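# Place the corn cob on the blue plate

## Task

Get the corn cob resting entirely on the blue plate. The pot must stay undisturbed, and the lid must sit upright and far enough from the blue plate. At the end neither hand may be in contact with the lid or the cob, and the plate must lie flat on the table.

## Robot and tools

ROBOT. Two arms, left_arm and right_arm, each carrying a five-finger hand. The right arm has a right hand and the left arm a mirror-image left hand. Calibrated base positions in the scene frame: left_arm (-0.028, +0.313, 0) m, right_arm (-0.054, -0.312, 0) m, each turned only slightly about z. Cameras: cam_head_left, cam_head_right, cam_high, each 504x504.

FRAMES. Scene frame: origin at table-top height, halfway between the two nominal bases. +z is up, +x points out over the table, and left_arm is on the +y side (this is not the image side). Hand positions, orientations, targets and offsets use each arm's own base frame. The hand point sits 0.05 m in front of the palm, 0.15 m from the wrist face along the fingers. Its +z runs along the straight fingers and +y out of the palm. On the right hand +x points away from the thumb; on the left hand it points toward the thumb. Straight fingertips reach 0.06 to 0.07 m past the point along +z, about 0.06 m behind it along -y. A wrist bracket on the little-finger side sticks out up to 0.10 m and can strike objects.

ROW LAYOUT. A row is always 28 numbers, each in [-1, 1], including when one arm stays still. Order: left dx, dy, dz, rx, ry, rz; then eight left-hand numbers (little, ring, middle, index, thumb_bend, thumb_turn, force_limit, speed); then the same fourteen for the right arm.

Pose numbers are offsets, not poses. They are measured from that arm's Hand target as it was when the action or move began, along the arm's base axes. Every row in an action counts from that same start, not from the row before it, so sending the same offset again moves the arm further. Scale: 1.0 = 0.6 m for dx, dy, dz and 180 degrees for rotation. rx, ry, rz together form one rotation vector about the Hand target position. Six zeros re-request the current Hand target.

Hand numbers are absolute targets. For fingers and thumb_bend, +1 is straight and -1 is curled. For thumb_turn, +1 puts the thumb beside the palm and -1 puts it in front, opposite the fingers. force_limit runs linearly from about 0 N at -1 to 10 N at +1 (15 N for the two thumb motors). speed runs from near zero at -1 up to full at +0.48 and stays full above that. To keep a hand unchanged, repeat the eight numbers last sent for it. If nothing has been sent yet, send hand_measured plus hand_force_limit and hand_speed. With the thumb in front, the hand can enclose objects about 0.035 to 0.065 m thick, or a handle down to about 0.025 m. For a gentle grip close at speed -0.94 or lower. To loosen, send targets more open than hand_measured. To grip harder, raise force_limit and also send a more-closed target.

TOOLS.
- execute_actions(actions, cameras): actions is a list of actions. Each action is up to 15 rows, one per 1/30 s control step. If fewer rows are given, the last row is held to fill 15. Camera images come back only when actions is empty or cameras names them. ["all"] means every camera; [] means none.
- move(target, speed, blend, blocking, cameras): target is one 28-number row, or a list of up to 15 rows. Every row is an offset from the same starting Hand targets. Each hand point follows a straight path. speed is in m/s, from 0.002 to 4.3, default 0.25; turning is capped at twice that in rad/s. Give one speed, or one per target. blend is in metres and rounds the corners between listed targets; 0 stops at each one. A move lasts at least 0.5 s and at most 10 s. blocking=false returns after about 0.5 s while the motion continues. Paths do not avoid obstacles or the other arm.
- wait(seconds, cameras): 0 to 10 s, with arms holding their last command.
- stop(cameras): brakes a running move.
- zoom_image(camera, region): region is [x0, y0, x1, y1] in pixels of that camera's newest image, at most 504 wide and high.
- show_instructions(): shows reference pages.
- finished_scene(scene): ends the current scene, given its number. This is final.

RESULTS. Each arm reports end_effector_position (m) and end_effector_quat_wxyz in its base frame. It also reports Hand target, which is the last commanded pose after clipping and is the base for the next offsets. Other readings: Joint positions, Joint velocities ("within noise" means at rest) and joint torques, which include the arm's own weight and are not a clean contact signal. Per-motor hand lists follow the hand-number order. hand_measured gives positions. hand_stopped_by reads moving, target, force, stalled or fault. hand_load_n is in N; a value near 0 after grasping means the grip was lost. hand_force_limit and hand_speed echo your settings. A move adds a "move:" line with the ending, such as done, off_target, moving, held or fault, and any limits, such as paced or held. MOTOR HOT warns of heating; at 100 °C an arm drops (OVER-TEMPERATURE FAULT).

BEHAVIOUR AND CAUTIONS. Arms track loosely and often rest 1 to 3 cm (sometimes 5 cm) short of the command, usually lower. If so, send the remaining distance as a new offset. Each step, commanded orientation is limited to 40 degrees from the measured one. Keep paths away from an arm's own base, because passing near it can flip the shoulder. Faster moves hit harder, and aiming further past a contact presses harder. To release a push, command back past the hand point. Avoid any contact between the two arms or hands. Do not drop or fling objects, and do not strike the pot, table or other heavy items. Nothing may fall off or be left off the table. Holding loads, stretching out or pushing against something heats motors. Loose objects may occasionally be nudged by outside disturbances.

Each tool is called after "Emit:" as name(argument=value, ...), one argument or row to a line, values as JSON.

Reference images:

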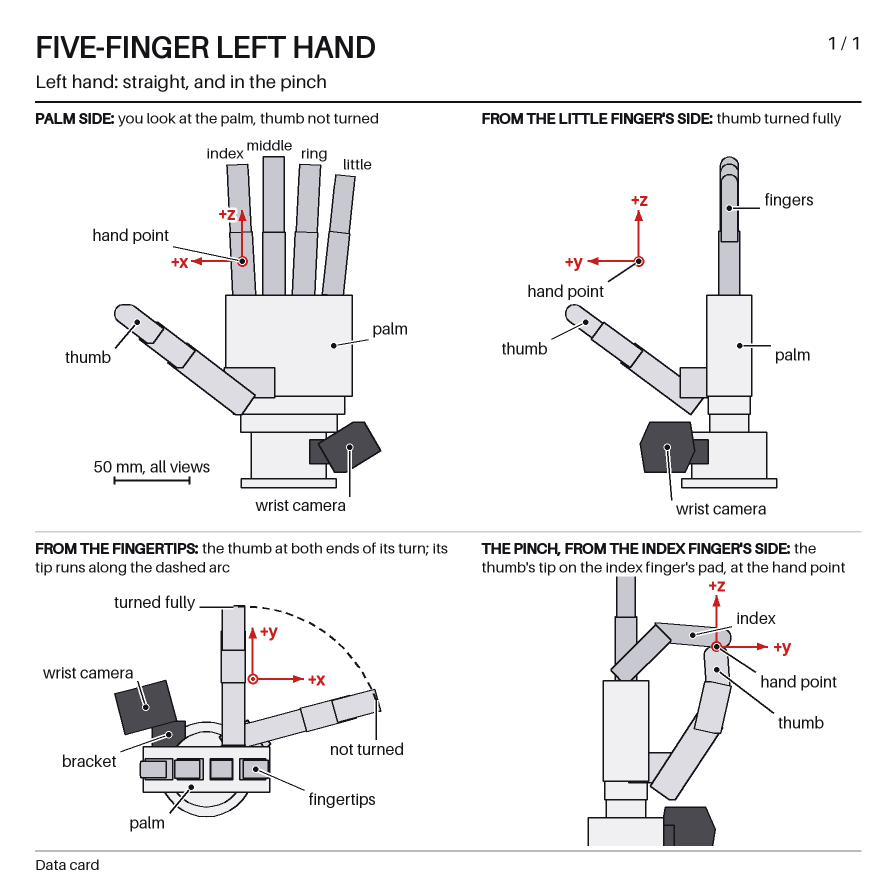

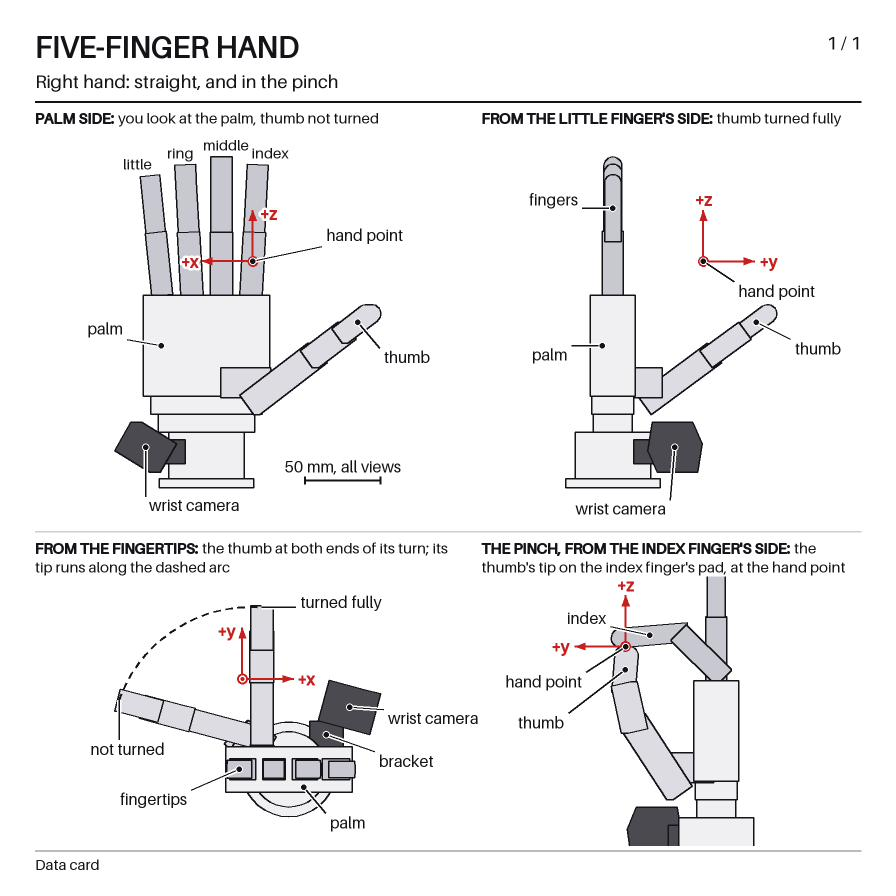

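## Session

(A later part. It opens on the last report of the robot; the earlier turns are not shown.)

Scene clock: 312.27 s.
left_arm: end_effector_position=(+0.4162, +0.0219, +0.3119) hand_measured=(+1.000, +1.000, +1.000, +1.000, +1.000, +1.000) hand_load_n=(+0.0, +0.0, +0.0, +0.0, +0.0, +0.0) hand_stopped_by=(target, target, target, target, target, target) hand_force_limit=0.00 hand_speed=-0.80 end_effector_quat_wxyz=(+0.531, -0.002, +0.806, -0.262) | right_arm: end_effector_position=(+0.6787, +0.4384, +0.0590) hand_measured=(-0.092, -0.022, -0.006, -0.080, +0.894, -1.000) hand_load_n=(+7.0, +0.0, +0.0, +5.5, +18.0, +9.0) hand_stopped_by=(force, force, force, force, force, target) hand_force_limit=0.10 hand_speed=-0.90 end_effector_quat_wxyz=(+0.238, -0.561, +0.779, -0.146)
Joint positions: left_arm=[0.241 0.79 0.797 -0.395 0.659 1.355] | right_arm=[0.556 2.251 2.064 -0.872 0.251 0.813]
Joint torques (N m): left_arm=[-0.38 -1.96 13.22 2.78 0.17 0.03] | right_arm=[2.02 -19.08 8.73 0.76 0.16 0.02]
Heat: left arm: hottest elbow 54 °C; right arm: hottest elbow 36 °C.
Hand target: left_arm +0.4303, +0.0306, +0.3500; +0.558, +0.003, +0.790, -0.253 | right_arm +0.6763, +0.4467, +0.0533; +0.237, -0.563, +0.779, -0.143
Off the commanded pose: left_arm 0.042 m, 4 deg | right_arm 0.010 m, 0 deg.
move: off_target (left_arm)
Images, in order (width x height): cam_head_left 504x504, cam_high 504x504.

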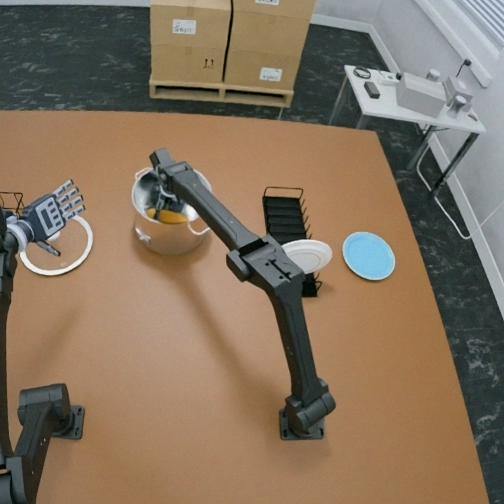

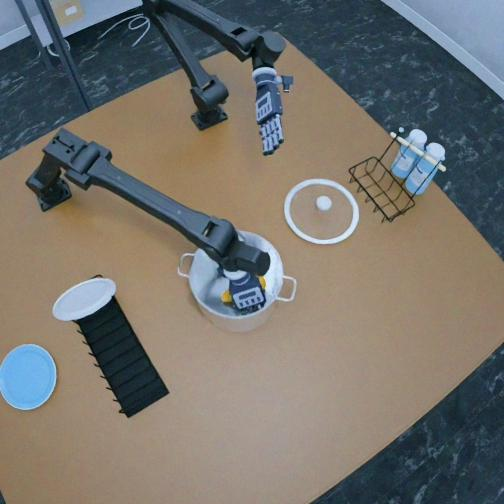

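Emit:
move(
  target=[0,0,0,0,0,0,1,1,1,1,1,1,0,-0.8,0.008,-0.01,0.15,0.0305,-0.0464,0,-0.1,-0.2,-0.3,-0.3,0,-1,0.1,-0.9],
  speed=0.08,
  cameras=["cam_head_left","cam_high"],
)

Emit:
zoom_image(
  camera="cam_high",
  region=[180, 220, 300, 340],
)

Emit:
zoom_image(
  camera="cam_head_left",
  region=[120, 150, 220, 250],
)

Scene clock: 323.10 s.
left_arm: end_effector_position=(+0.4162, +0.0219, +0.3119) hand_measured=(+1.000, +1.000, +1.000, +1.000, +1.000, +1.000) hand_load_n=(+0.0, +0.0, +0.0, +0.0, +0.0, +0.5) hand_stopped_by=(target, target, target, target, target, target) hand_force_limit=0.00 hand_speed=-0.80 end_effector_quat_wxyz=(+0.531, -0.002, +0.806, -0.262) | right_arm: end_effector_position=(+0.6725, +0.4367, +0.1027) hand_measured=(-0.092, -0.022, -0.006, -0.080, +0.894, -1.000) hand_load_n=(+7.5, +0.5, +0.5, +6.5, +17.5, +8.5) hand_stopped_by=(force, force, force, force, force, target) hand_force_limit=0.10 hand_speed=-0.90 end_effector_quat_wxyz=(+0.286, -0.549, +0.772, -0.145)
Joint positions: left_arm=[0.241 0.79 0.797 -0.395 0.659 1.355] | right_arm=[0.556 2.137 1.946 -0.767 0.243 0.813]
Joint torques (N m): left_arm=[-0.5 -2.2 13.18 2.8 0.18 0.02] | right_arm=[1.03 -22.53 9.1 1.73 0.12 -0.05]
Heat: left arm: hottest elbow 55 °C; right arm: hottest elbow 36 °C.
Hand target: left_arm +0.4303, +0.0306, +0.3500; +0.558, +0.003, +0.790, -0.253 | right_arm +0.6810, +0.4406, +0.1431; +0.319, -0.539, +0.765, -0.146
Off the commanded pose: left_arm 0.042 m, 4 deg | right_arm 0.042 m, 4 deg.
move: off_target (left_arm, right_arm)
Images, in order (width x height): cam_head_left 504x504, cam_high 504x504.

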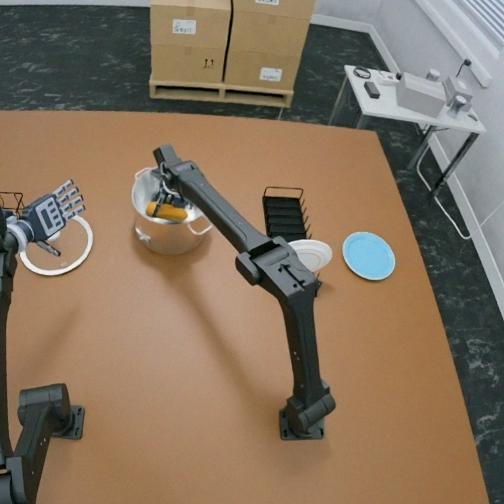

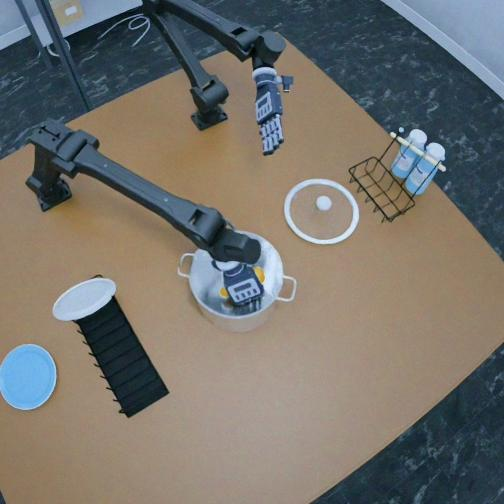

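Scaled by 4.200 from the camera's 504x504 image, which has a finer 720x720 frame.

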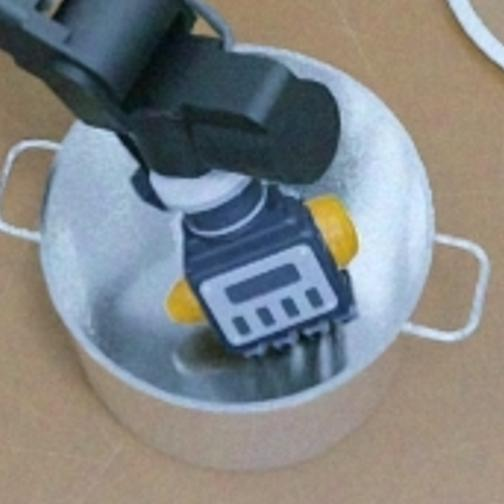

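Scaled by 5.040 from the camera's 504x504 image, which has a finer 720x720 frame.

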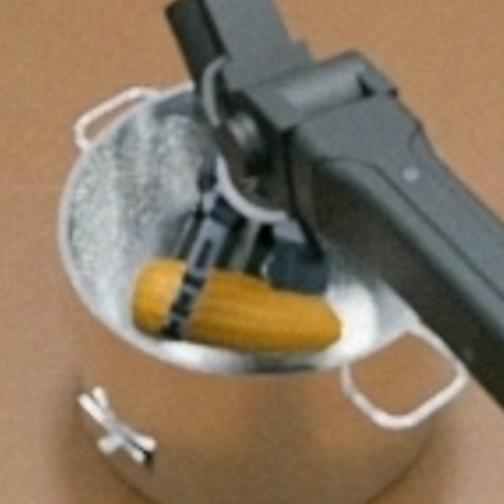

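Emit:
move(
  target=[0,0,0,0,0,0,1,1,1,1,1,1,0,-0.8,-0.008,-0.021,0.178,0.0305,-0.0464,0,-0.1,-0.2,-0.3,-0.3,0,-1,0.1,-0.9],
  speed=0.1,
  cameras=["cam_head_left","cam_high"],
)

Emit:
zoom_image(
  camera="cam_high",
  region=[180, 220, 300, 340],
)

Emit:
zoom_image(
  camera="cam_head_left",
  region=[120, 150, 220, 250],
)

Scene clock: 330.90 s.
left_arm: end_effector_position=(+0.4162, +0.0219, +0.3119) hand_measured=(+1.000, +1.000, +1.000, +1.000, +1.000, +1.000) hand_load_n=(+0.0, +0.0, -0.5, +0.0, +0.0, +0.0) hand_stopped_by=(target, target, target, target, target, target) hand_force_limit=0.00 hand_speed=-0.80 end_effector_quat_wxyz=(+0.531, -0.002, +0.806, -0.262) | right_arm: end_effector_position=(+0.6672, +0.4342, +0.2048) hand_measured=(-0.092, -0.022, -0.006, -0.080, +0.894, -1.000) hand_load_n=(+7.5, +0.0, +0.0, +6.5, +17.0, +9.0) hand_stopped_by=(force, force, force, force, force, target) hand_force_limit=0.10 hand_speed=-0.90 end_effector_quat_wxyz=(+0.365, -0.526, +0.755, -0.144)
Joint positions: left_arm=[0.241 0.79 0.797 -0.395 0.659 1.355] | right_arm=[0.554 1.976 1.882 -0.696 0.23 0.813]
Joint torques (N m): left_arm=[-0.44 -1.38 13.12 2.8 0.15 0.01] | right_arm=[0.03 -20.95 9.48 2.13 0.09 -0.09]
Heat: left arm: hottest elbow 55 °C; right arm: hottest elbow 36 °C.
Hand target: left_arm +0.4303, +0.0306, +0.3500; +0.558, +0.003, +0.790, -0.253 | right_arm +0.6763, +0.4282, +0.2499; +0.400, -0.511, +0.746, -0.148
Off the commanded pose: left_arm 0.042 m, 4 deg | right_arm 0.046 m, 4 deg.
move: off_target (left_arm, right_arm)
Images, in order (width x height): cam_head_left 504x504, cam_high 504x504.

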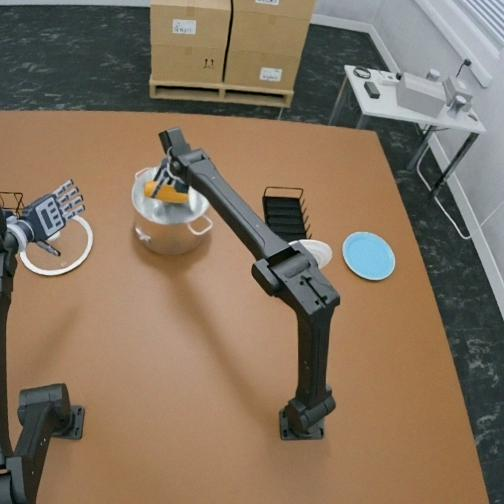

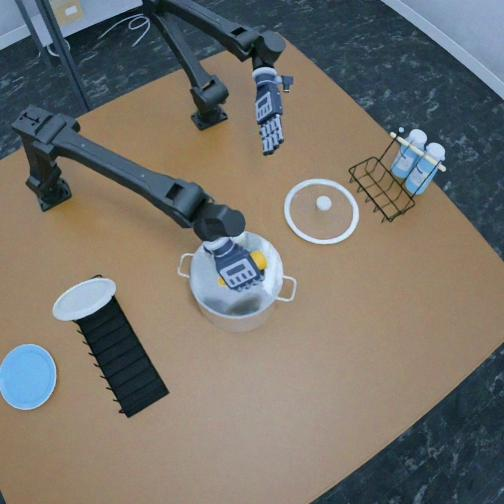

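Scaled by 4.200 from the camera's 504x504 image, which has a finer 720x720 frame.

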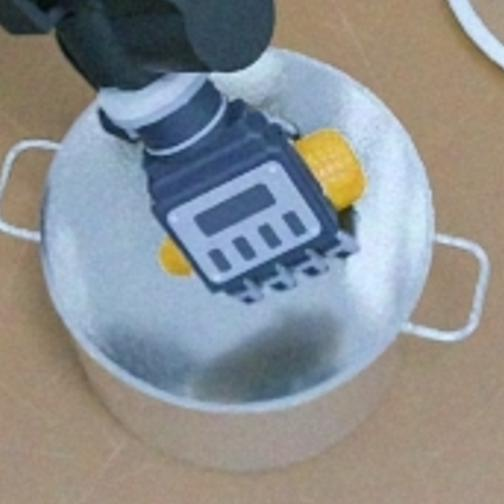

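Scaled by 5.040 from the camera's 504x504 image, which has a finer 720x720 frame.

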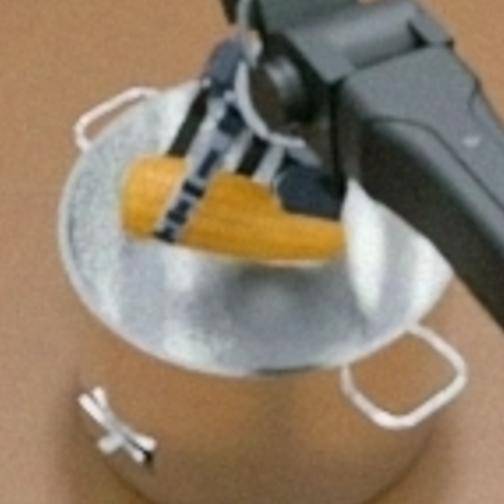

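Emit:
move(
  target=[
    [0,0,0,0,0,0,1,1,1,1,1,1,0,-0.8,-0.044,-0.027,0.167,0,0,0,-0.1,-0.2,-0.3,-0.3,0,-1,0.1,-0.9],
    [0,0,0,0,0,0,1,1,1,1,1,1,0,-0.8,-0.254,-1.13,0.167,0,0,-0.324,-0.1,-0.2,-0.3,-0.3,0,-1,0.1,-0.9],
  ],
  speed=[0.12,0.22],
  blend=[0.03,0],
  cameras=["all"],
)

every number of target 2 of 2 must lie in its column's range; nothing of the call was run
Scene clock: 357.33 s.
left_arm: end_effector_position=(+0.4162, +0.0219, +0.3119) hand_measured=(+1.000, +1.000, +1.000, +1.000, +1.000, +1.000) hand_load_n=(+0.0, +0.0, +0.0, +0.0, +0.0, +0.0) hand_stopped_by=(target, target, target, target, target, target) hand_force_limit=0.00 hand_speed=-0.80 end_effector_quat_wxyz=(+0.531, -0.002, +0.806, -0.262) | right_arm: end_effector_position=(+0.6672, +0.4342, +0.2048) hand_measured=(-0.092, -0.022, -0.006, -0.080, +0.894, -1.000) hand_load_n=(+7.0, +0.5, +0.0, +6.5, +17.5, +8.5) hand_stopped_by=(force, force, force, force, force, target) hand_force_limit=0.10 hand_speed=-0.90 end_effector_quat_wxyz=(+0.365, -0.526, +0.755, -0.144)
Joint positions: left_arm=[0.241 0.79 0.797 -0.395 0.659 1.355] | right_arm=[0.554 1.976 1.882 -0.696 0.23 0.813]
Joint torques (N m): left_arm=[-0.38 -1.67 13.19 2.7 0.13 -0.01] | right_arm=[0.09 -21.3 9.51 2.14 0.09 -0.09]
Heat: left arm: hottest elbow 55 °C; right arm: hottest elbow 35 °C.
Hand target: left_arm +0.4303, +0.0306, +0.3500; +0.558, +0.003, +0.790, -0.253 | right_arm +0.6763, +0.4282, +0.2499; +0.400, -0.511, +0.746, -0.148
Off the commanded pose: left_arm 0.042 m, 4 deg | right_arm 0.046 m, 4 deg.

Emit:
move(
  target=[
    [0,0,0,0,0,0,1,1,1,1,1,1,0,-0.8,-0.044,-0.027,0.167,0,0,0,-0.1,-0.2,-0.3,-0.3,0,-1,0.1,-0.9],
    [0,0,0,0,0,0,1,1,1,1,1,1,0,-0.8,-0.1155,-0.404,0.167,0,0,-0.111,-0.1,-0.2,-0.3,-0.3,0,-1,0.1,-0.9],
  ],
  speed=[0.12,0.2],
  blend=[0.03,0],
  cameras=["cam_head_left","cam_high"],
)

Scene clock: 369.13 s.
left_arm: end_effector_position=(+0.4162, +0.0219, +0.3119) hand_measured=(+1.000, +1.000, +1.000, +1.000, +1.000, +1.000) hand_load_n=(+0.0, +0.0, +0.0, +0.0, +0.0, +0.0) hand_stopped_by=(target, target, target, target, target, target) hand_force_limit=0.00 hand_speed=-0.80 end_effector_quat_wxyz=(+0.531, -0.002, +0.806, -0.262) | right_arm: end_effector_position=(+0.6040, +0.1871, +0.3191) hand_measured=(-0.092, -0.022, -0.006, -0.080, +0.894, -1.000) hand_load_n=(+7.5, +0.5, +0.0, +6.0, +17.5, +9.0) hand_stopped_by=(force, force, force, force, force, target) hand_force_limit=0.10 hand_speed=-0.90 end_effector_quat_wxyz=(+0.337, -0.393, +0.829, -0.214)
Joint positions: left_arm=[0.241 0.79 0.797 -0.395 0.659 1.355] | right_arm=[0.293 1.511 1.556 -0.84 0.301 0.855]
Joint torques (N m): left_arm=[-0.73 -1.96 13.19 2.71 0.17 0.01] | right_arm=[0.91 -14.56 9.37 2.18 0.15 0.11]
Heat: left arm: hottest elbow 55 °C; right arm: hottest elbow 35 °C.
Hand target: left_arm +0.4303, +0.0306, +0.3500; +0.558, +0.003, +0.790, -0.253 | right_arm +0.6070, +0.1858, +0.3503; +0.368, -0.374, +0.823, -0.216
Off the commanded pose: left_arm 0.042 m, 4 deg | right_arm 0.031 m, 4 deg.
move: off_target (left_arm, right_arm)
Images, in order (width x height): cam_head_left 504x504, cam_high 504x504.

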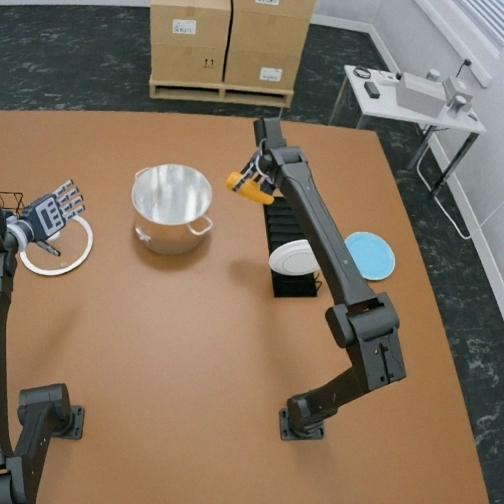

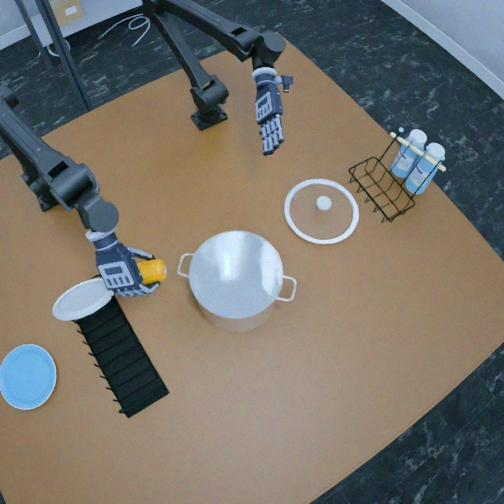

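Emit:
move(
  target=[0,0,0,0,0,0,1,1,1,1,1,1,0,-0.8,-0.138,-0.726,0.02,0,0,-0.213,-0.1,-0.2,-0.3,-0.3,0,-1,0.1,-0.9],
  speed=0.2,
  cameras=["all"],
)

Emit:
zoom_image(
  camera="cam_high",
  region=[0, 270, 150, 420],
)

Emit:
zoom_image(
  camera="cam_head_left",
  region=[260, 170, 440, 350],
)

Scene clock: 378.00 s.
left_arm: end_effector_position=(+0.4162, +0.0219, +0.3119) hand_measured=(+1.000, +1.000, +1.000, +1.000, +1.000, +1.000) hand_load_n=(+0.0, +0.0, +0.0, +0.0, +0.0, +0.0) hand_stopped_by=(target, target, target, target, target, target) hand_force_limit=0.00 hand_speed=-0.80 end_effector_quat_wxyz=(+0.531, -0.002, +0.806, -0.262) | right_arm: end_effector_position=(+0.5112, -0.2410, +0.3189) hand_measured=(-0.092, -0.022, -0.006, -0.080, +0.894, -1.000) hand_load_n=(+7.0, +0.0, +0.0, +6.5, +17.5, +8.5) hand_stopped_by=(force, force, force, force, force, target) hand_force_limit=0.10 hand_speed=-0.90 end_effector_quat_wxyz=(+0.245, -0.088, +0.917, -0.303)
Joint positions: left_arm=[0.241 0.79 0.797 -0.395 0.659 1.355] | right_arm=[-0.474 1.343 1.385 -0.838 0.229 0.812]
Joint torques (N m): left_arm=[-0.21 -1.67 13.19 2.85 0.15 0] | right_arm=[0.73 -10.52 13.78 1.74 0.09 -0.09]
Heat: left arm: hottest elbow 55 °C; right arm: hottest elbow 36 °C.
Hand target: left_arm +0.4303, +0.0306, +0.3500; +0.558, +0.003, +0.790, -0.253 | right_arm +0.5242, -0.2498, +0.3623; +0.277, -0.083, +0.901, -0.324
Off the commanded pose: left_arm 0.042 m, 4 deg | right_arm 0.046 m, 5 deg.
move: off_target (left_arm, right_arm)

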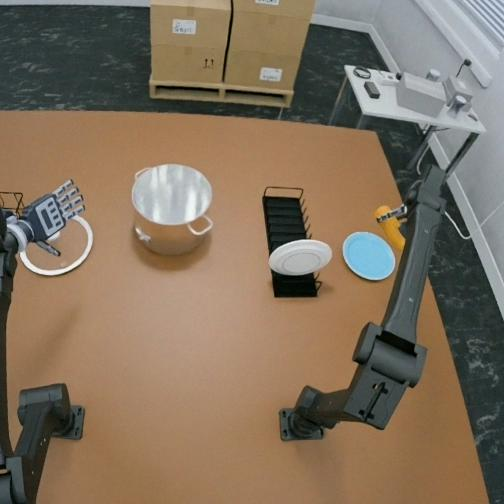

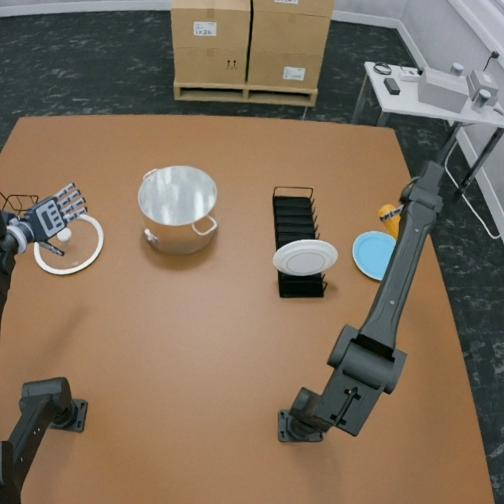

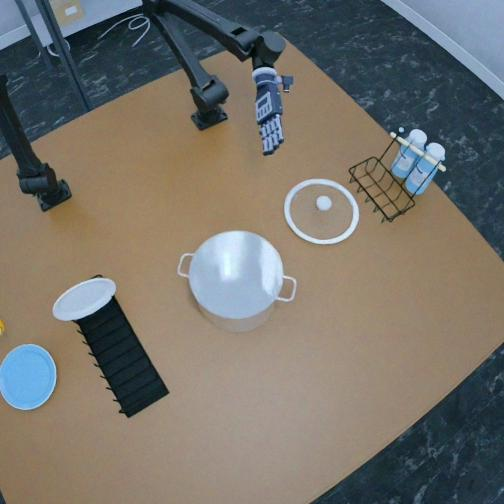

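Scaled by 3.360 from the camera's 504x504 image, which has a finer 720x720 frame.

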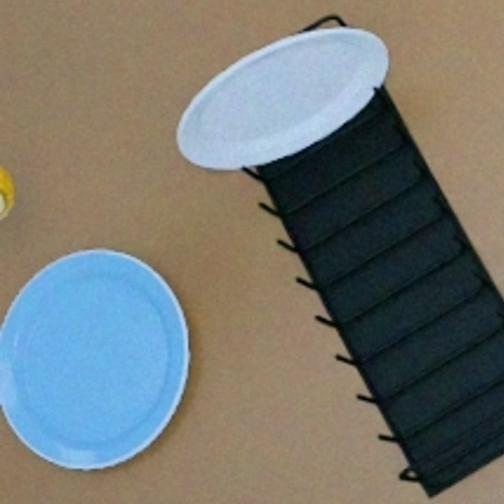

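Scaled by 2.800 from the camera's 504x504 image, which has a finer 720x720 frame.

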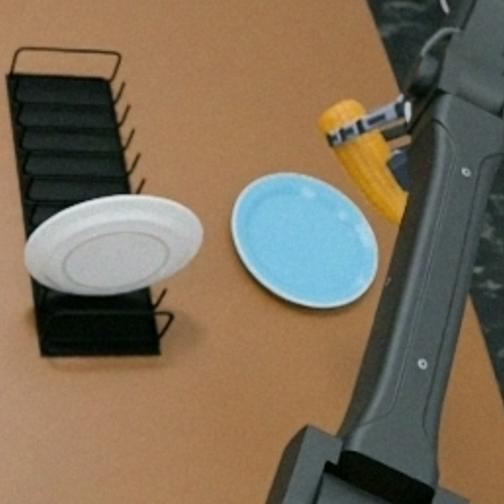

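Emit:
move(
  target=[0,0,0,0,0,0,1,1,1,1,1,1,0,-0.8,0.151,-0.062,-0.12,0.0235,0.0503,0,-0.1,-0.2,-0.3,-0.3,0,-1,0.1,-0.9],
  speed=0.15,
  cameras=["all"],
)

Emit:
zoom_image(
  camera="cam_high",
  region=[0, 290, 150, 440],
)

Emit:
zoom_image(
  camera="cam_head_left",
  region=[320, 170, 460, 310],
)

Scene clock: 422.00 s.
left_arm: end_effector_position=(+0.4162, +0.0219, +0.3119) hand_measured=(+1.000, +1.000, +1.000, +1.000, +1.000, +1.000) hand_load_n=(+0.0, +0.0, -0.5, +0.0, +0.0, +0.0) hand_stopped_by=(target, target, target, target, target, target) hand_force_limit=0.00 hand_speed=-0.80 end_effector_quat_wxyz=(+0.531, -0.002, +0.806, -0.262) | right_arm: end_effector_position=(+0.5975, -0.2875, +0.2509) hand_measured=(-0.092, -0.022, -0.006, -0.080, +0.894, -1.000) hand_load_n=(+7.0, +0.5, +0.0, +6.5, +17.5, +8.5) hand_stopped_by=(force, force, force, force, force, target) hand_force_limit=0.10 hand_speed=-0.90 end_effector_quat_wxyz=(+0.179, -0.099, +0.942, -0.266)
Joint positions: left_arm=[0.241 0.79 0.797 -0.395 0.659 1.355] | right_arm=[-0.474 1.695 1.672 -0.934 0.239 0.812]
Joint torques (N m): left_arm=[-0.21 -1.38 13.14 2.85 0.16 0.03] | right_arm=[2.26 -14.97 13.56 0.88 0.32 -0.02]
Heat: left arm: hottest elbow 56 °C; right arm: hottest elbow 42 °C.
Hand target: left_arm +0.4303, +0.0306, +0.3500; +0.558, +0.003, +0.790, -0.253 | right_arm +0.6147, -0.2871, +0.2903; +0.208, -0.098, +0.931, -0.283
Off the commanded pose: left_arm 0.042 m, 4 deg | right_arm 0.043 m, 4 deg.
move: off_target (left_arm, right_arm)

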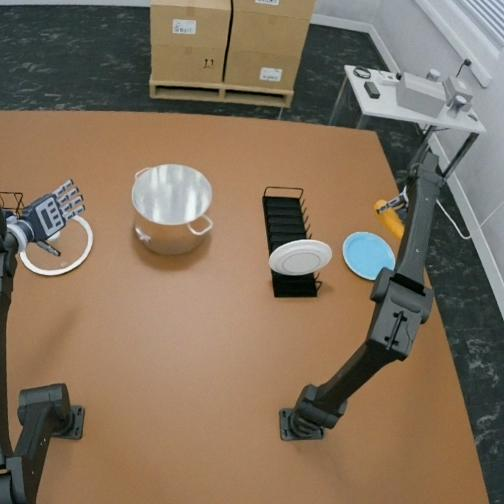

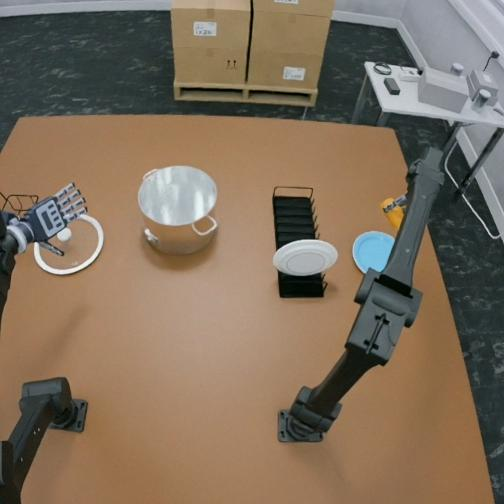

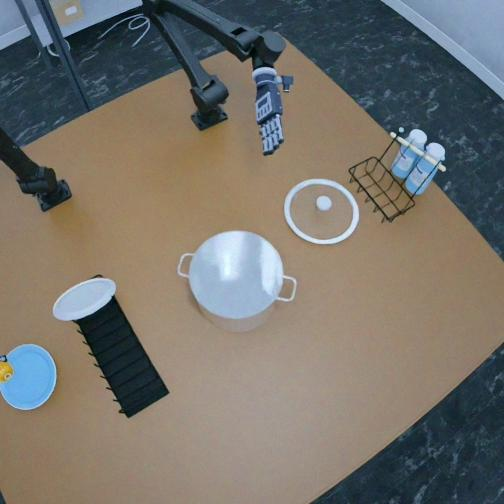

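Scaled by 3.360 from the camera's 504x504 image, which has a finer 720x720 frame.

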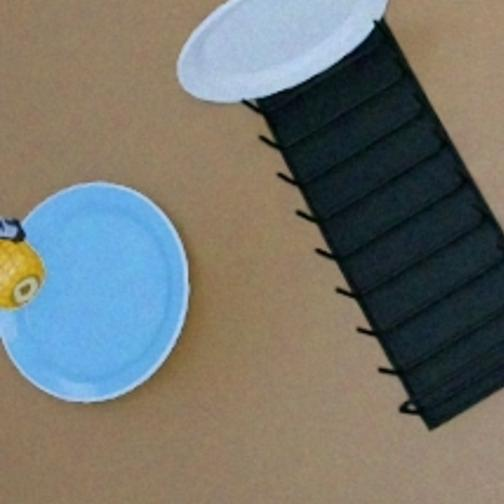

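Scaled by 3.600 from the camera's 504x504 image, which has a finer 720x720 frame.

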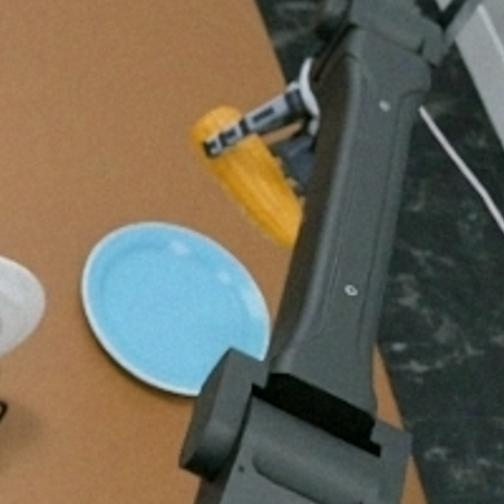

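Emit:
move(
  target=[0,0,0,0,0,0,1,1,1,1,1,1,0,-0.8,0.017,-0.017,-0.183,0.0235,0.0503,0,-0.1,-0.2,-0.3,-0.3,0,-1,0.1,-0.9],
  speed=0.12,
  cameras=["all"],
)

Emit:
zoom_image(
  camera="cam_high",
  region=[0, 310, 130, 440],
)

Emit:
zoom_image(
  camera="cam_head_left",
  region=[320, 170, 460, 310],
)

Scene clock: 438.40 s.
left_arm: end_effector_position=(+0.4162, +0.0219, +0.3119) hand_measured=(+1.000, +1.000, +1.000, +1.000, +1.000, +1.000) hand_load_n=(+0.0, +0.0, +0.0, +0.0, +0.0, +0.0) hand_stopped_by=(target, target, target, target, target, target) hand_force_limit=0.00 hand_speed=-0.80 end_effector_quat_wxyz=(+0.531, -0.002, +0.806, -0.262) | right_arm: end_effector_position=(+0.6057, -0.2920, +0.1423) hand_measured=(-0.092, -0.022, -0.006, -0.080, +0.894, -1.000) hand_load_n=(+7.5, +0.5, +0.0, +6.5, +17.0, +9.0) hand_stopped_by=(force, force, force, force, force, target) hand_force_limit=0.10 hand_speed=-0.90 end_effector_quat_wxyz=(+0.109, -0.112, +0.963, -0.221)
Joint positions: left_arm=[0.241 0.79 0.797 -0.395 0.659 1.355] | right_arm=[-0.474 1.862 1.674 -0.942 0.24 0.812]
Joint torques (N m): left_arm=[-0.67 -1.61 13.09 2.82 0.16 0.03] | right_arm=[1.73 -17.08 12.92 0.49 0.33 -0.09]
Heat: left arm: hottest elbow 56 °C; right arm: hottest elbow 43 °C.
Hand target: left_arm +0.4303, +0.0306, +0.3500; +0.558, +0.003, +0.790, -0.253 | right_arm +0.6249, -0.2974, +0.1805; +0.137, -0.113, +0.954, -0.240
Off the commanded pose: left_arm 0.042 m, 4 deg | right_arm 0.043 m, 4 deg.
move: off_target (left_arm, right_arm)

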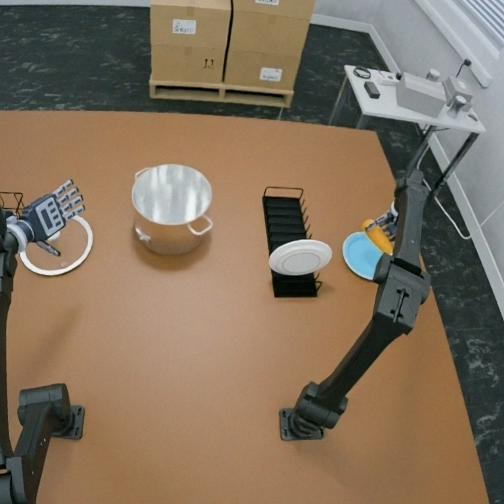

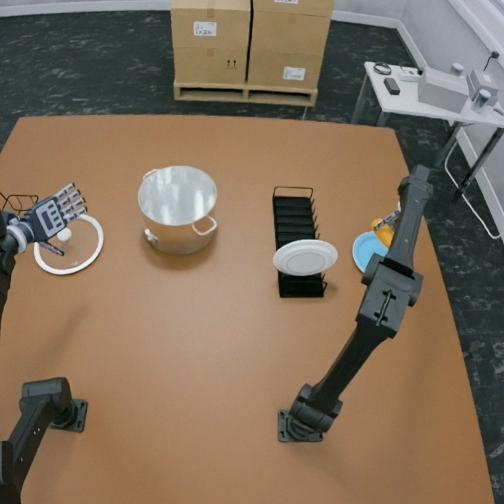

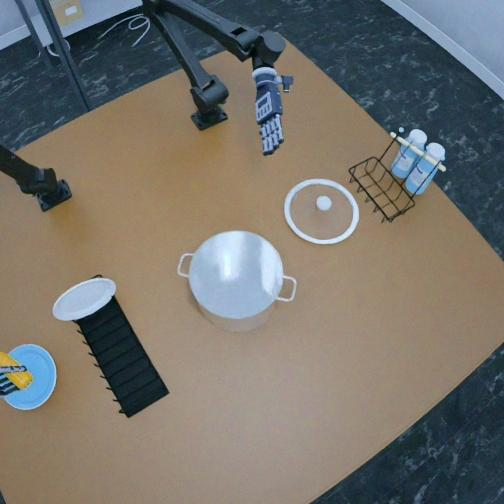

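Scaled by 3.877 from the camera's 504x504 image, which has a finer 720x720 frame.

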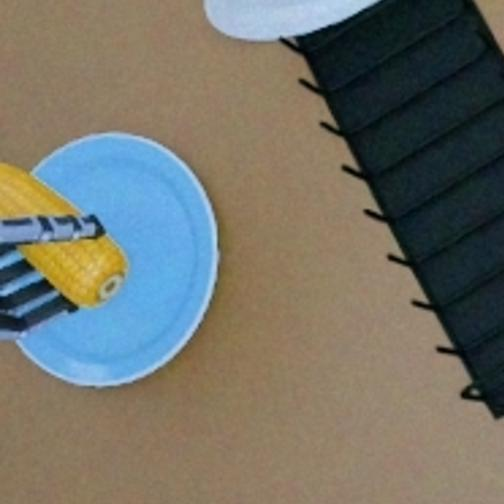

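Scaled by 3.600 from the camera's 504x504 image, which has a finer 720x720 frame.

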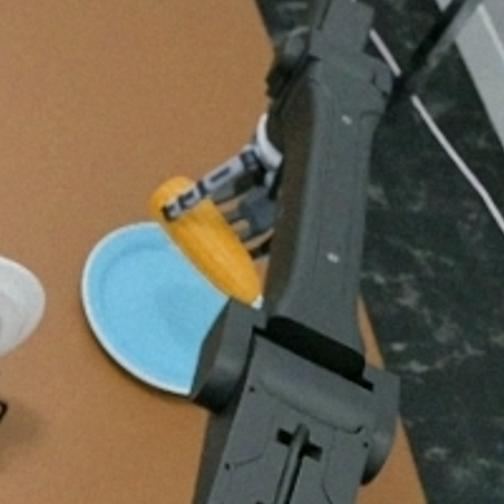

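Emit:
move(
  target=[0,0,0,0,0,0,1,1,1,1,1,1,0,-0.8,0.004,0,-0.085,0,0,0,-0.1,-0.2,-0.3,-0.3,0,-1,0.1,-0.9],
  speed=0.08,
  cameras=["cam_head_left","cam_high"],
)

Emit:
zoom_image(
  camera="cam_high",
  region=[0, 310, 130, 440],
)

Emit:
zoom_image(
  camera="cam_head_left",
  region=[320, 200, 430, 310],
)

Scene clock: 464.03 s.
left_arm: end_effector_position=(+0.4162, +0.0219, +0.3119) hand_measured=(+1.000, +1.000, +1.000, +1.000, +1.000, +1.000) hand_load_n=(+0.0, +0.0, +0.0, +0.0, +0.0, +0.0) hand_stopped_by=(target, target, target, target, target, target) hand_force_limit=0.00 hand_speed=-0.80 end_effector_quat_wxyz=(+0.531, -0.002, +0.806, -0.262) | right_arm: end_effector_position=(+0.6167, -0.2978, +0.1131) hand_measured=(-0.092, -0.022, -0.006, -0.080, +0.894, -1.000) hand_load_n=(+7.5, +0.5, +0.0, +6.5, +17.5, +9.0) hand_stopped_by=(force, force, force, force, force, target) hand_force_limit=0.10 hand_speed=-0.90 end_effector_quat_wxyz=(+0.120, -0.110, +0.960, -0.228)
Joint positions: left_arm=[0.241 0.79 0.797 -0.395 0.659 1.355] | right_arm=[-0.474 1.896 1.637 -0.845 0.241 0.812]
Joint torques (N m): left_arm=[-0.62 -1.96 13.01 2.71 0.13 0.02] | right_arm=[1.96 -17.2 8.85 1.46 0.33 -0.09]
Heat: left arm: hottest elbow 57 °C; right arm: hottest elbow 41 °C.
Hand target: left_arm +0.4303, +0.0306, +0.3500; +0.558, +0.003, +0.790, -0.253 | right_arm +0.6272, -0.2973, +0.1293; +0.137, -0.113, +0.954, -0.240
Off the commanded pose: left_arm 0.042 m, 4 deg | right_arm 0.019 m, 3 deg.
move: off_target (left_arm, right_arm)
Images, in order (width x height): cam_head_left 504x504, cam_high 504x504.

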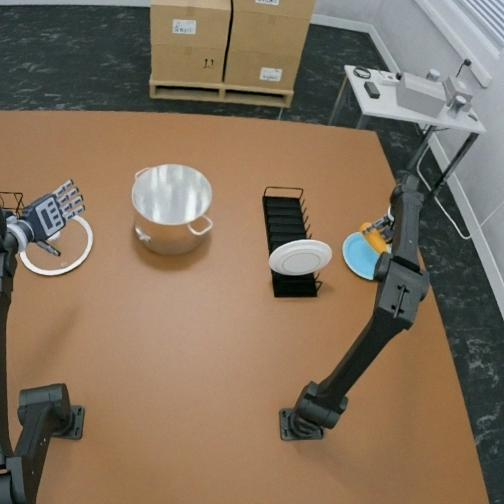

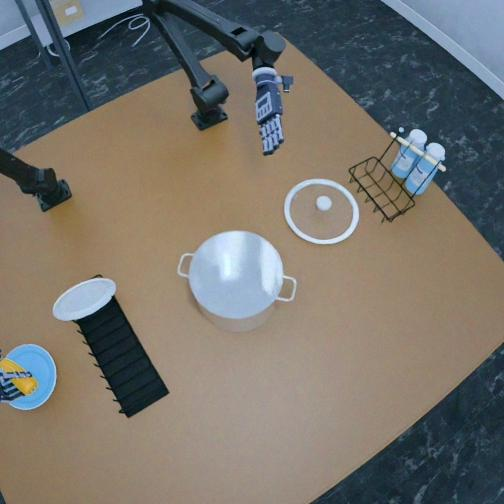

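Scaled by 3.877 from the camera's 504x504 image, which has a finer 720x720 frame.

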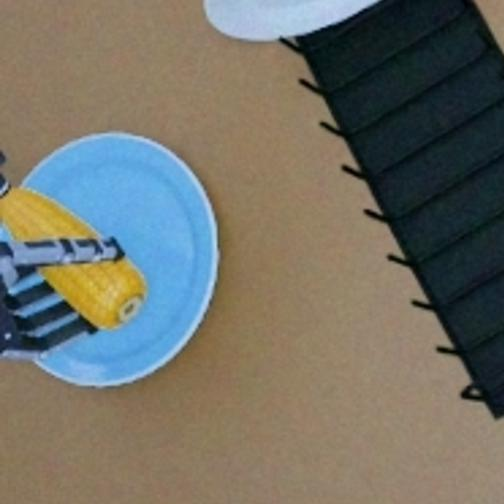

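Scaled by 4.582 from the camera's 504x504 image, which has a finer 720x720 frame.

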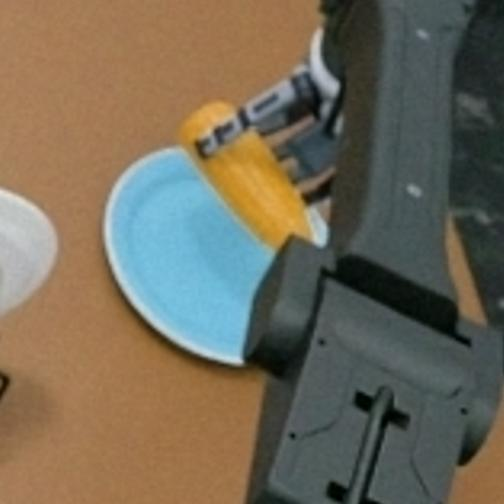

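Emit:
move(
  target=[0,0,0,0,0,0,1,1,1,1,1,1,0,-0.8,-0.006,-0.004,-0.07,0,0,0,-0.1,-0.2,-0.3,-0.3,0,-1,0.1,-0.9],
  speed=0.06,
  cameras=["cam_head_left","cam_high"],
)

Emit:
zoom_image(
  camera="cam_high",
  region=[0, 310, 130, 440],
)

Emit:
zoom_image(
  camera="cam_head_left",
  region=[320, 200, 430, 310],
)

Scene clock: 474.87 s.
left_arm: end_effector_position=(+0.4162, +0.0219, +0.3119) hand_measured=(+1.000, +1.000, +1.000, +1.000, +1.000, +1.000) hand_load_n=(+0.0, +0.0, +0.0, +0.0, +0.0, +0.0) hand_stopped_by=(target, target, target, target, target, target) hand_force_limit=0.00 hand_speed=-0.80 end_effector_quat_wxyz=(+0.531, -0.002, +0.806, -0.262) | right_arm: end_effector_position=(+0.6151, -0.2970, +0.0748) hand_measured=(-0.092, -0.022, -0.006, -0.080, +0.894, -1.000) hand_load_n=(+7.5, +0.5, +0.0, +6.5, +17.0, +9.0) hand_stopped_by=(force, force, force, force, force, target) hand_force_limit=0.10 hand_speed=-0.90 end_effector_quat_wxyz=(+0.123, -0.109, +0.959, -0.230)
Joint positions: left_arm=[0.241 0.79 0.797 -0.395 0.659 1.355] | right_arm=[-0.474 1.918 1.564 -0.742 0.241 0.812]
Joint torques (N m): left_arm=[-0.97 -2.14 13.14 2.81 0.18 0.05] | right_arm=[1.44 -16.91 8.51 1.48 0.21 -0.13]
Heat: left arm: hottest elbow 57 °C; right arm: hottest elbow 40 °C.
Hand target: left_arm +0.4303, +0.0306, +0.3500; +0.558, +0.003, +0.790, -0.253 | right_arm +0.6237, -0.2997, +0.0874; +0.137, -0.113, +0.954, -0.240
Off the commanded pose: left_arm 0.042 m, 4 deg | right_arm 0.015 m, 2 deg.
move: off_target (left_arm, right_arm)
Images, in order (width x height): cam_head_left 504x504, cam_high 504x504.

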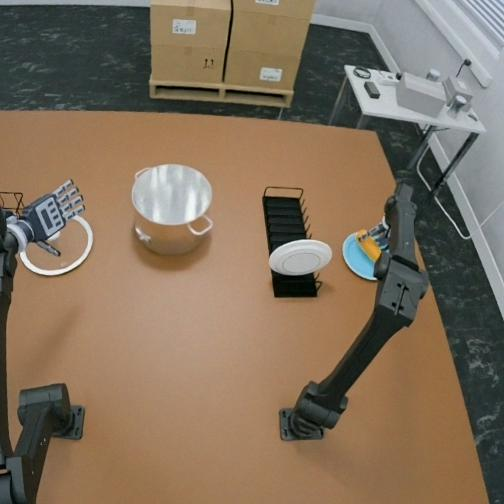

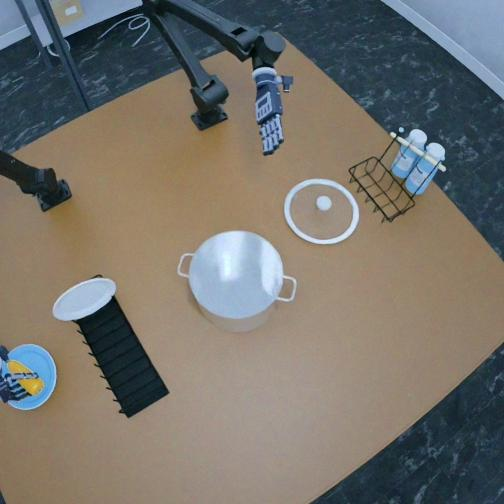

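Scaled by 3.877 from the camera's 504x504 image, which has a finer 720x720 frame.

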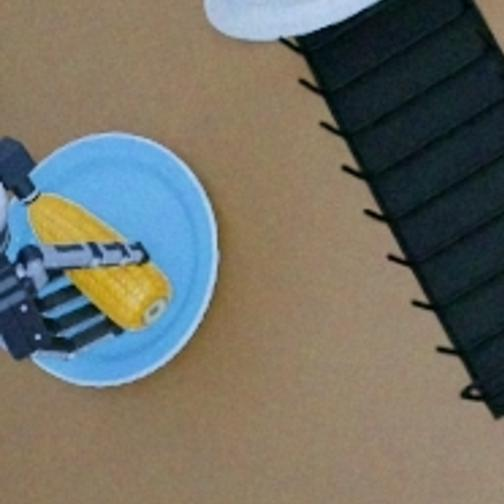

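Scaled by 4.582 from the camera's 504x504 image, which has a finer 720x720 frame.

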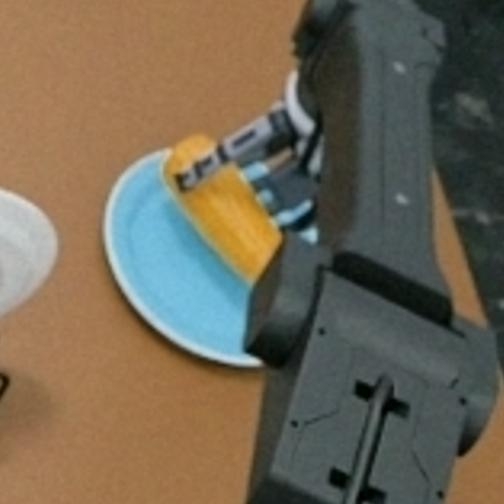

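Emit:
zoom_image(
  camera="cam_high",
  region=[0, 335, 70, 420],
)

Emit:
zoom_image(
  camera="cam_head_left",
  region=[335, 220, 405, 290],
)

Scaled by 5.929 from the camera's 504x504 image, which has a finer 720x720 frame.

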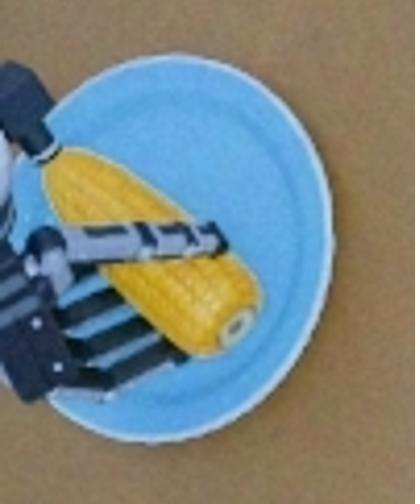

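Scaled by 7.200 from the camera's 504x504 image, which has a finer 720x720 frame.

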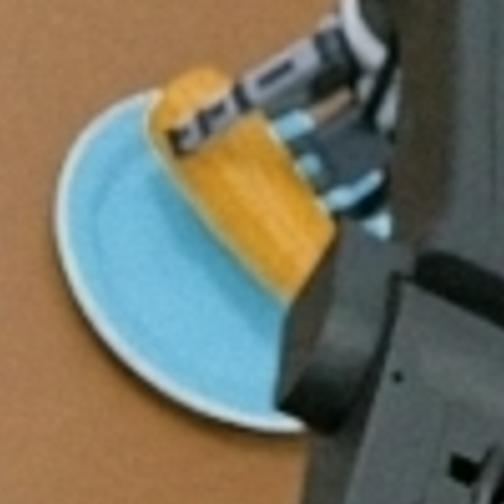

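Emit:
move(
  target=[0,0,0,0,0,0,1,1,1,1,1,1,0,-0.8,-0.022,-0.018,-0.005,0,0,0,-0.1,-0.2,-0.3,-0.3,0,-1,0.1,-0.9],
  speed=0.08,
  cameras=["cam_head_left","cam_high"],
)

Emit:
zoom_image(
  camera="cam_high",
  region=[0, 335, 70, 420],
)

Emit:
zoom_image(
  camera="cam_head_left",
  region=[335, 220, 405, 290],
)

Scene clock: 508.13 s.
left_arm: end_effector_position=(+0.4162, +0.0219, +0.3119) hand_measured=(+1.000, +1.000, +1.000, +1.000, +1.000, +1.000) hand_load_n=(+0.0, +0.0, +0.0, +0.0, +0.0, +0.0) hand_stopped_by=(target, target, target, target, target, target) hand_force_limit=0.00 hand_speed=-0.80 end_effector_quat_wxyz=(+0.531, -0.002, +0.806, -0.262) | right_arm: end_effector_position=(+0.6051, -0.3001, +0.0628) hand_measured=(-0.092, -0.022, -0.006, -0.080, +0.894, -1.000) hand_load_n=(+7.5, +0.5, +0.5, +6.5, +17.5, +8.5) hand_stopped_by=(force, force, force, force, force, target) hand_force_limit=0.10 hand_speed=-0.90 end_effector_quat_wxyz=(+0.119, -0.116, +0.960, -0.226)
Joint positions: left_arm=[0.241 0.79 0.797 -0.395 0.659 1.355] | right_arm=[-0.487 1.918 1.534 -0.72 0.231 0.789]
Joint torques (N m): left_arm=[-0.26 -1.32 13.16 2.86 0.16 0.03] | right_arm=[-0.03 -17.96 8.29 1.48 0.11 -0.11]
Heat: left arm: hottest elbow 57 °C; right arm: hottest elbow 38 °C.
Hand target: left_arm +0.4303, +0.0306, +0.3500; +0.558, +0.003, +0.790, -0.253 | right_arm +0.6104, -0.3105, +0.0843; +0.137, -0.113, +0.954, -0.240
Off the commanded pose: left_arm 0.042 m, 4 deg | right_arm 0.025 m, 3 deg.
move: off_target (left_arm, right_arm)
Images, in order (width x height): cam_head_left 504x504, cam_high 504x504.

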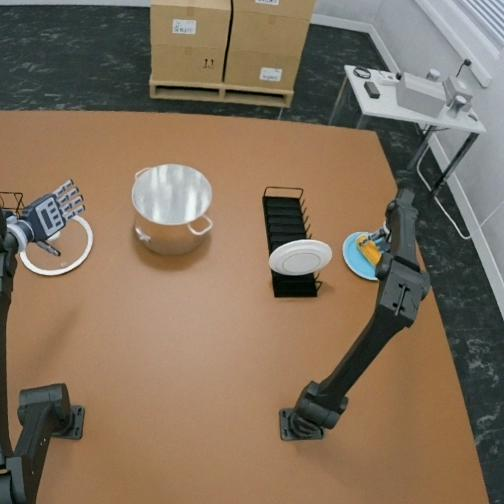

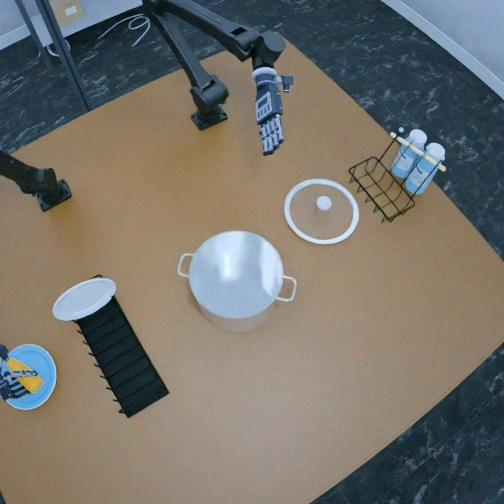

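Scaled by 5.929 from the camera's 504x504 image, which has a finer 720x720 frame.

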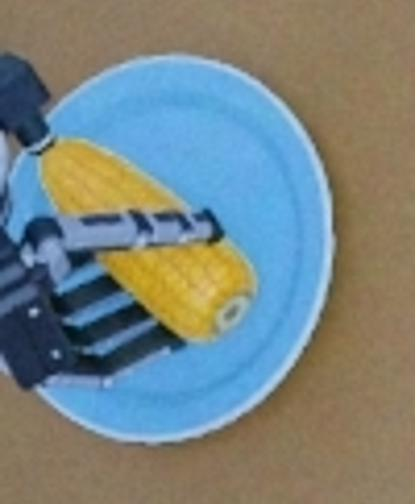

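Scaled by 7.200 from the camera's 504x504 image, which has a finer 720x720 frame.

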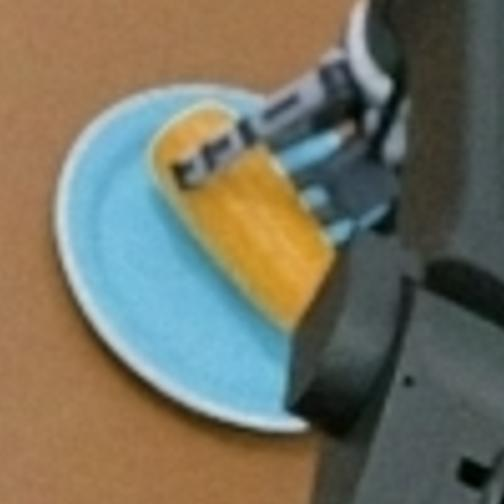

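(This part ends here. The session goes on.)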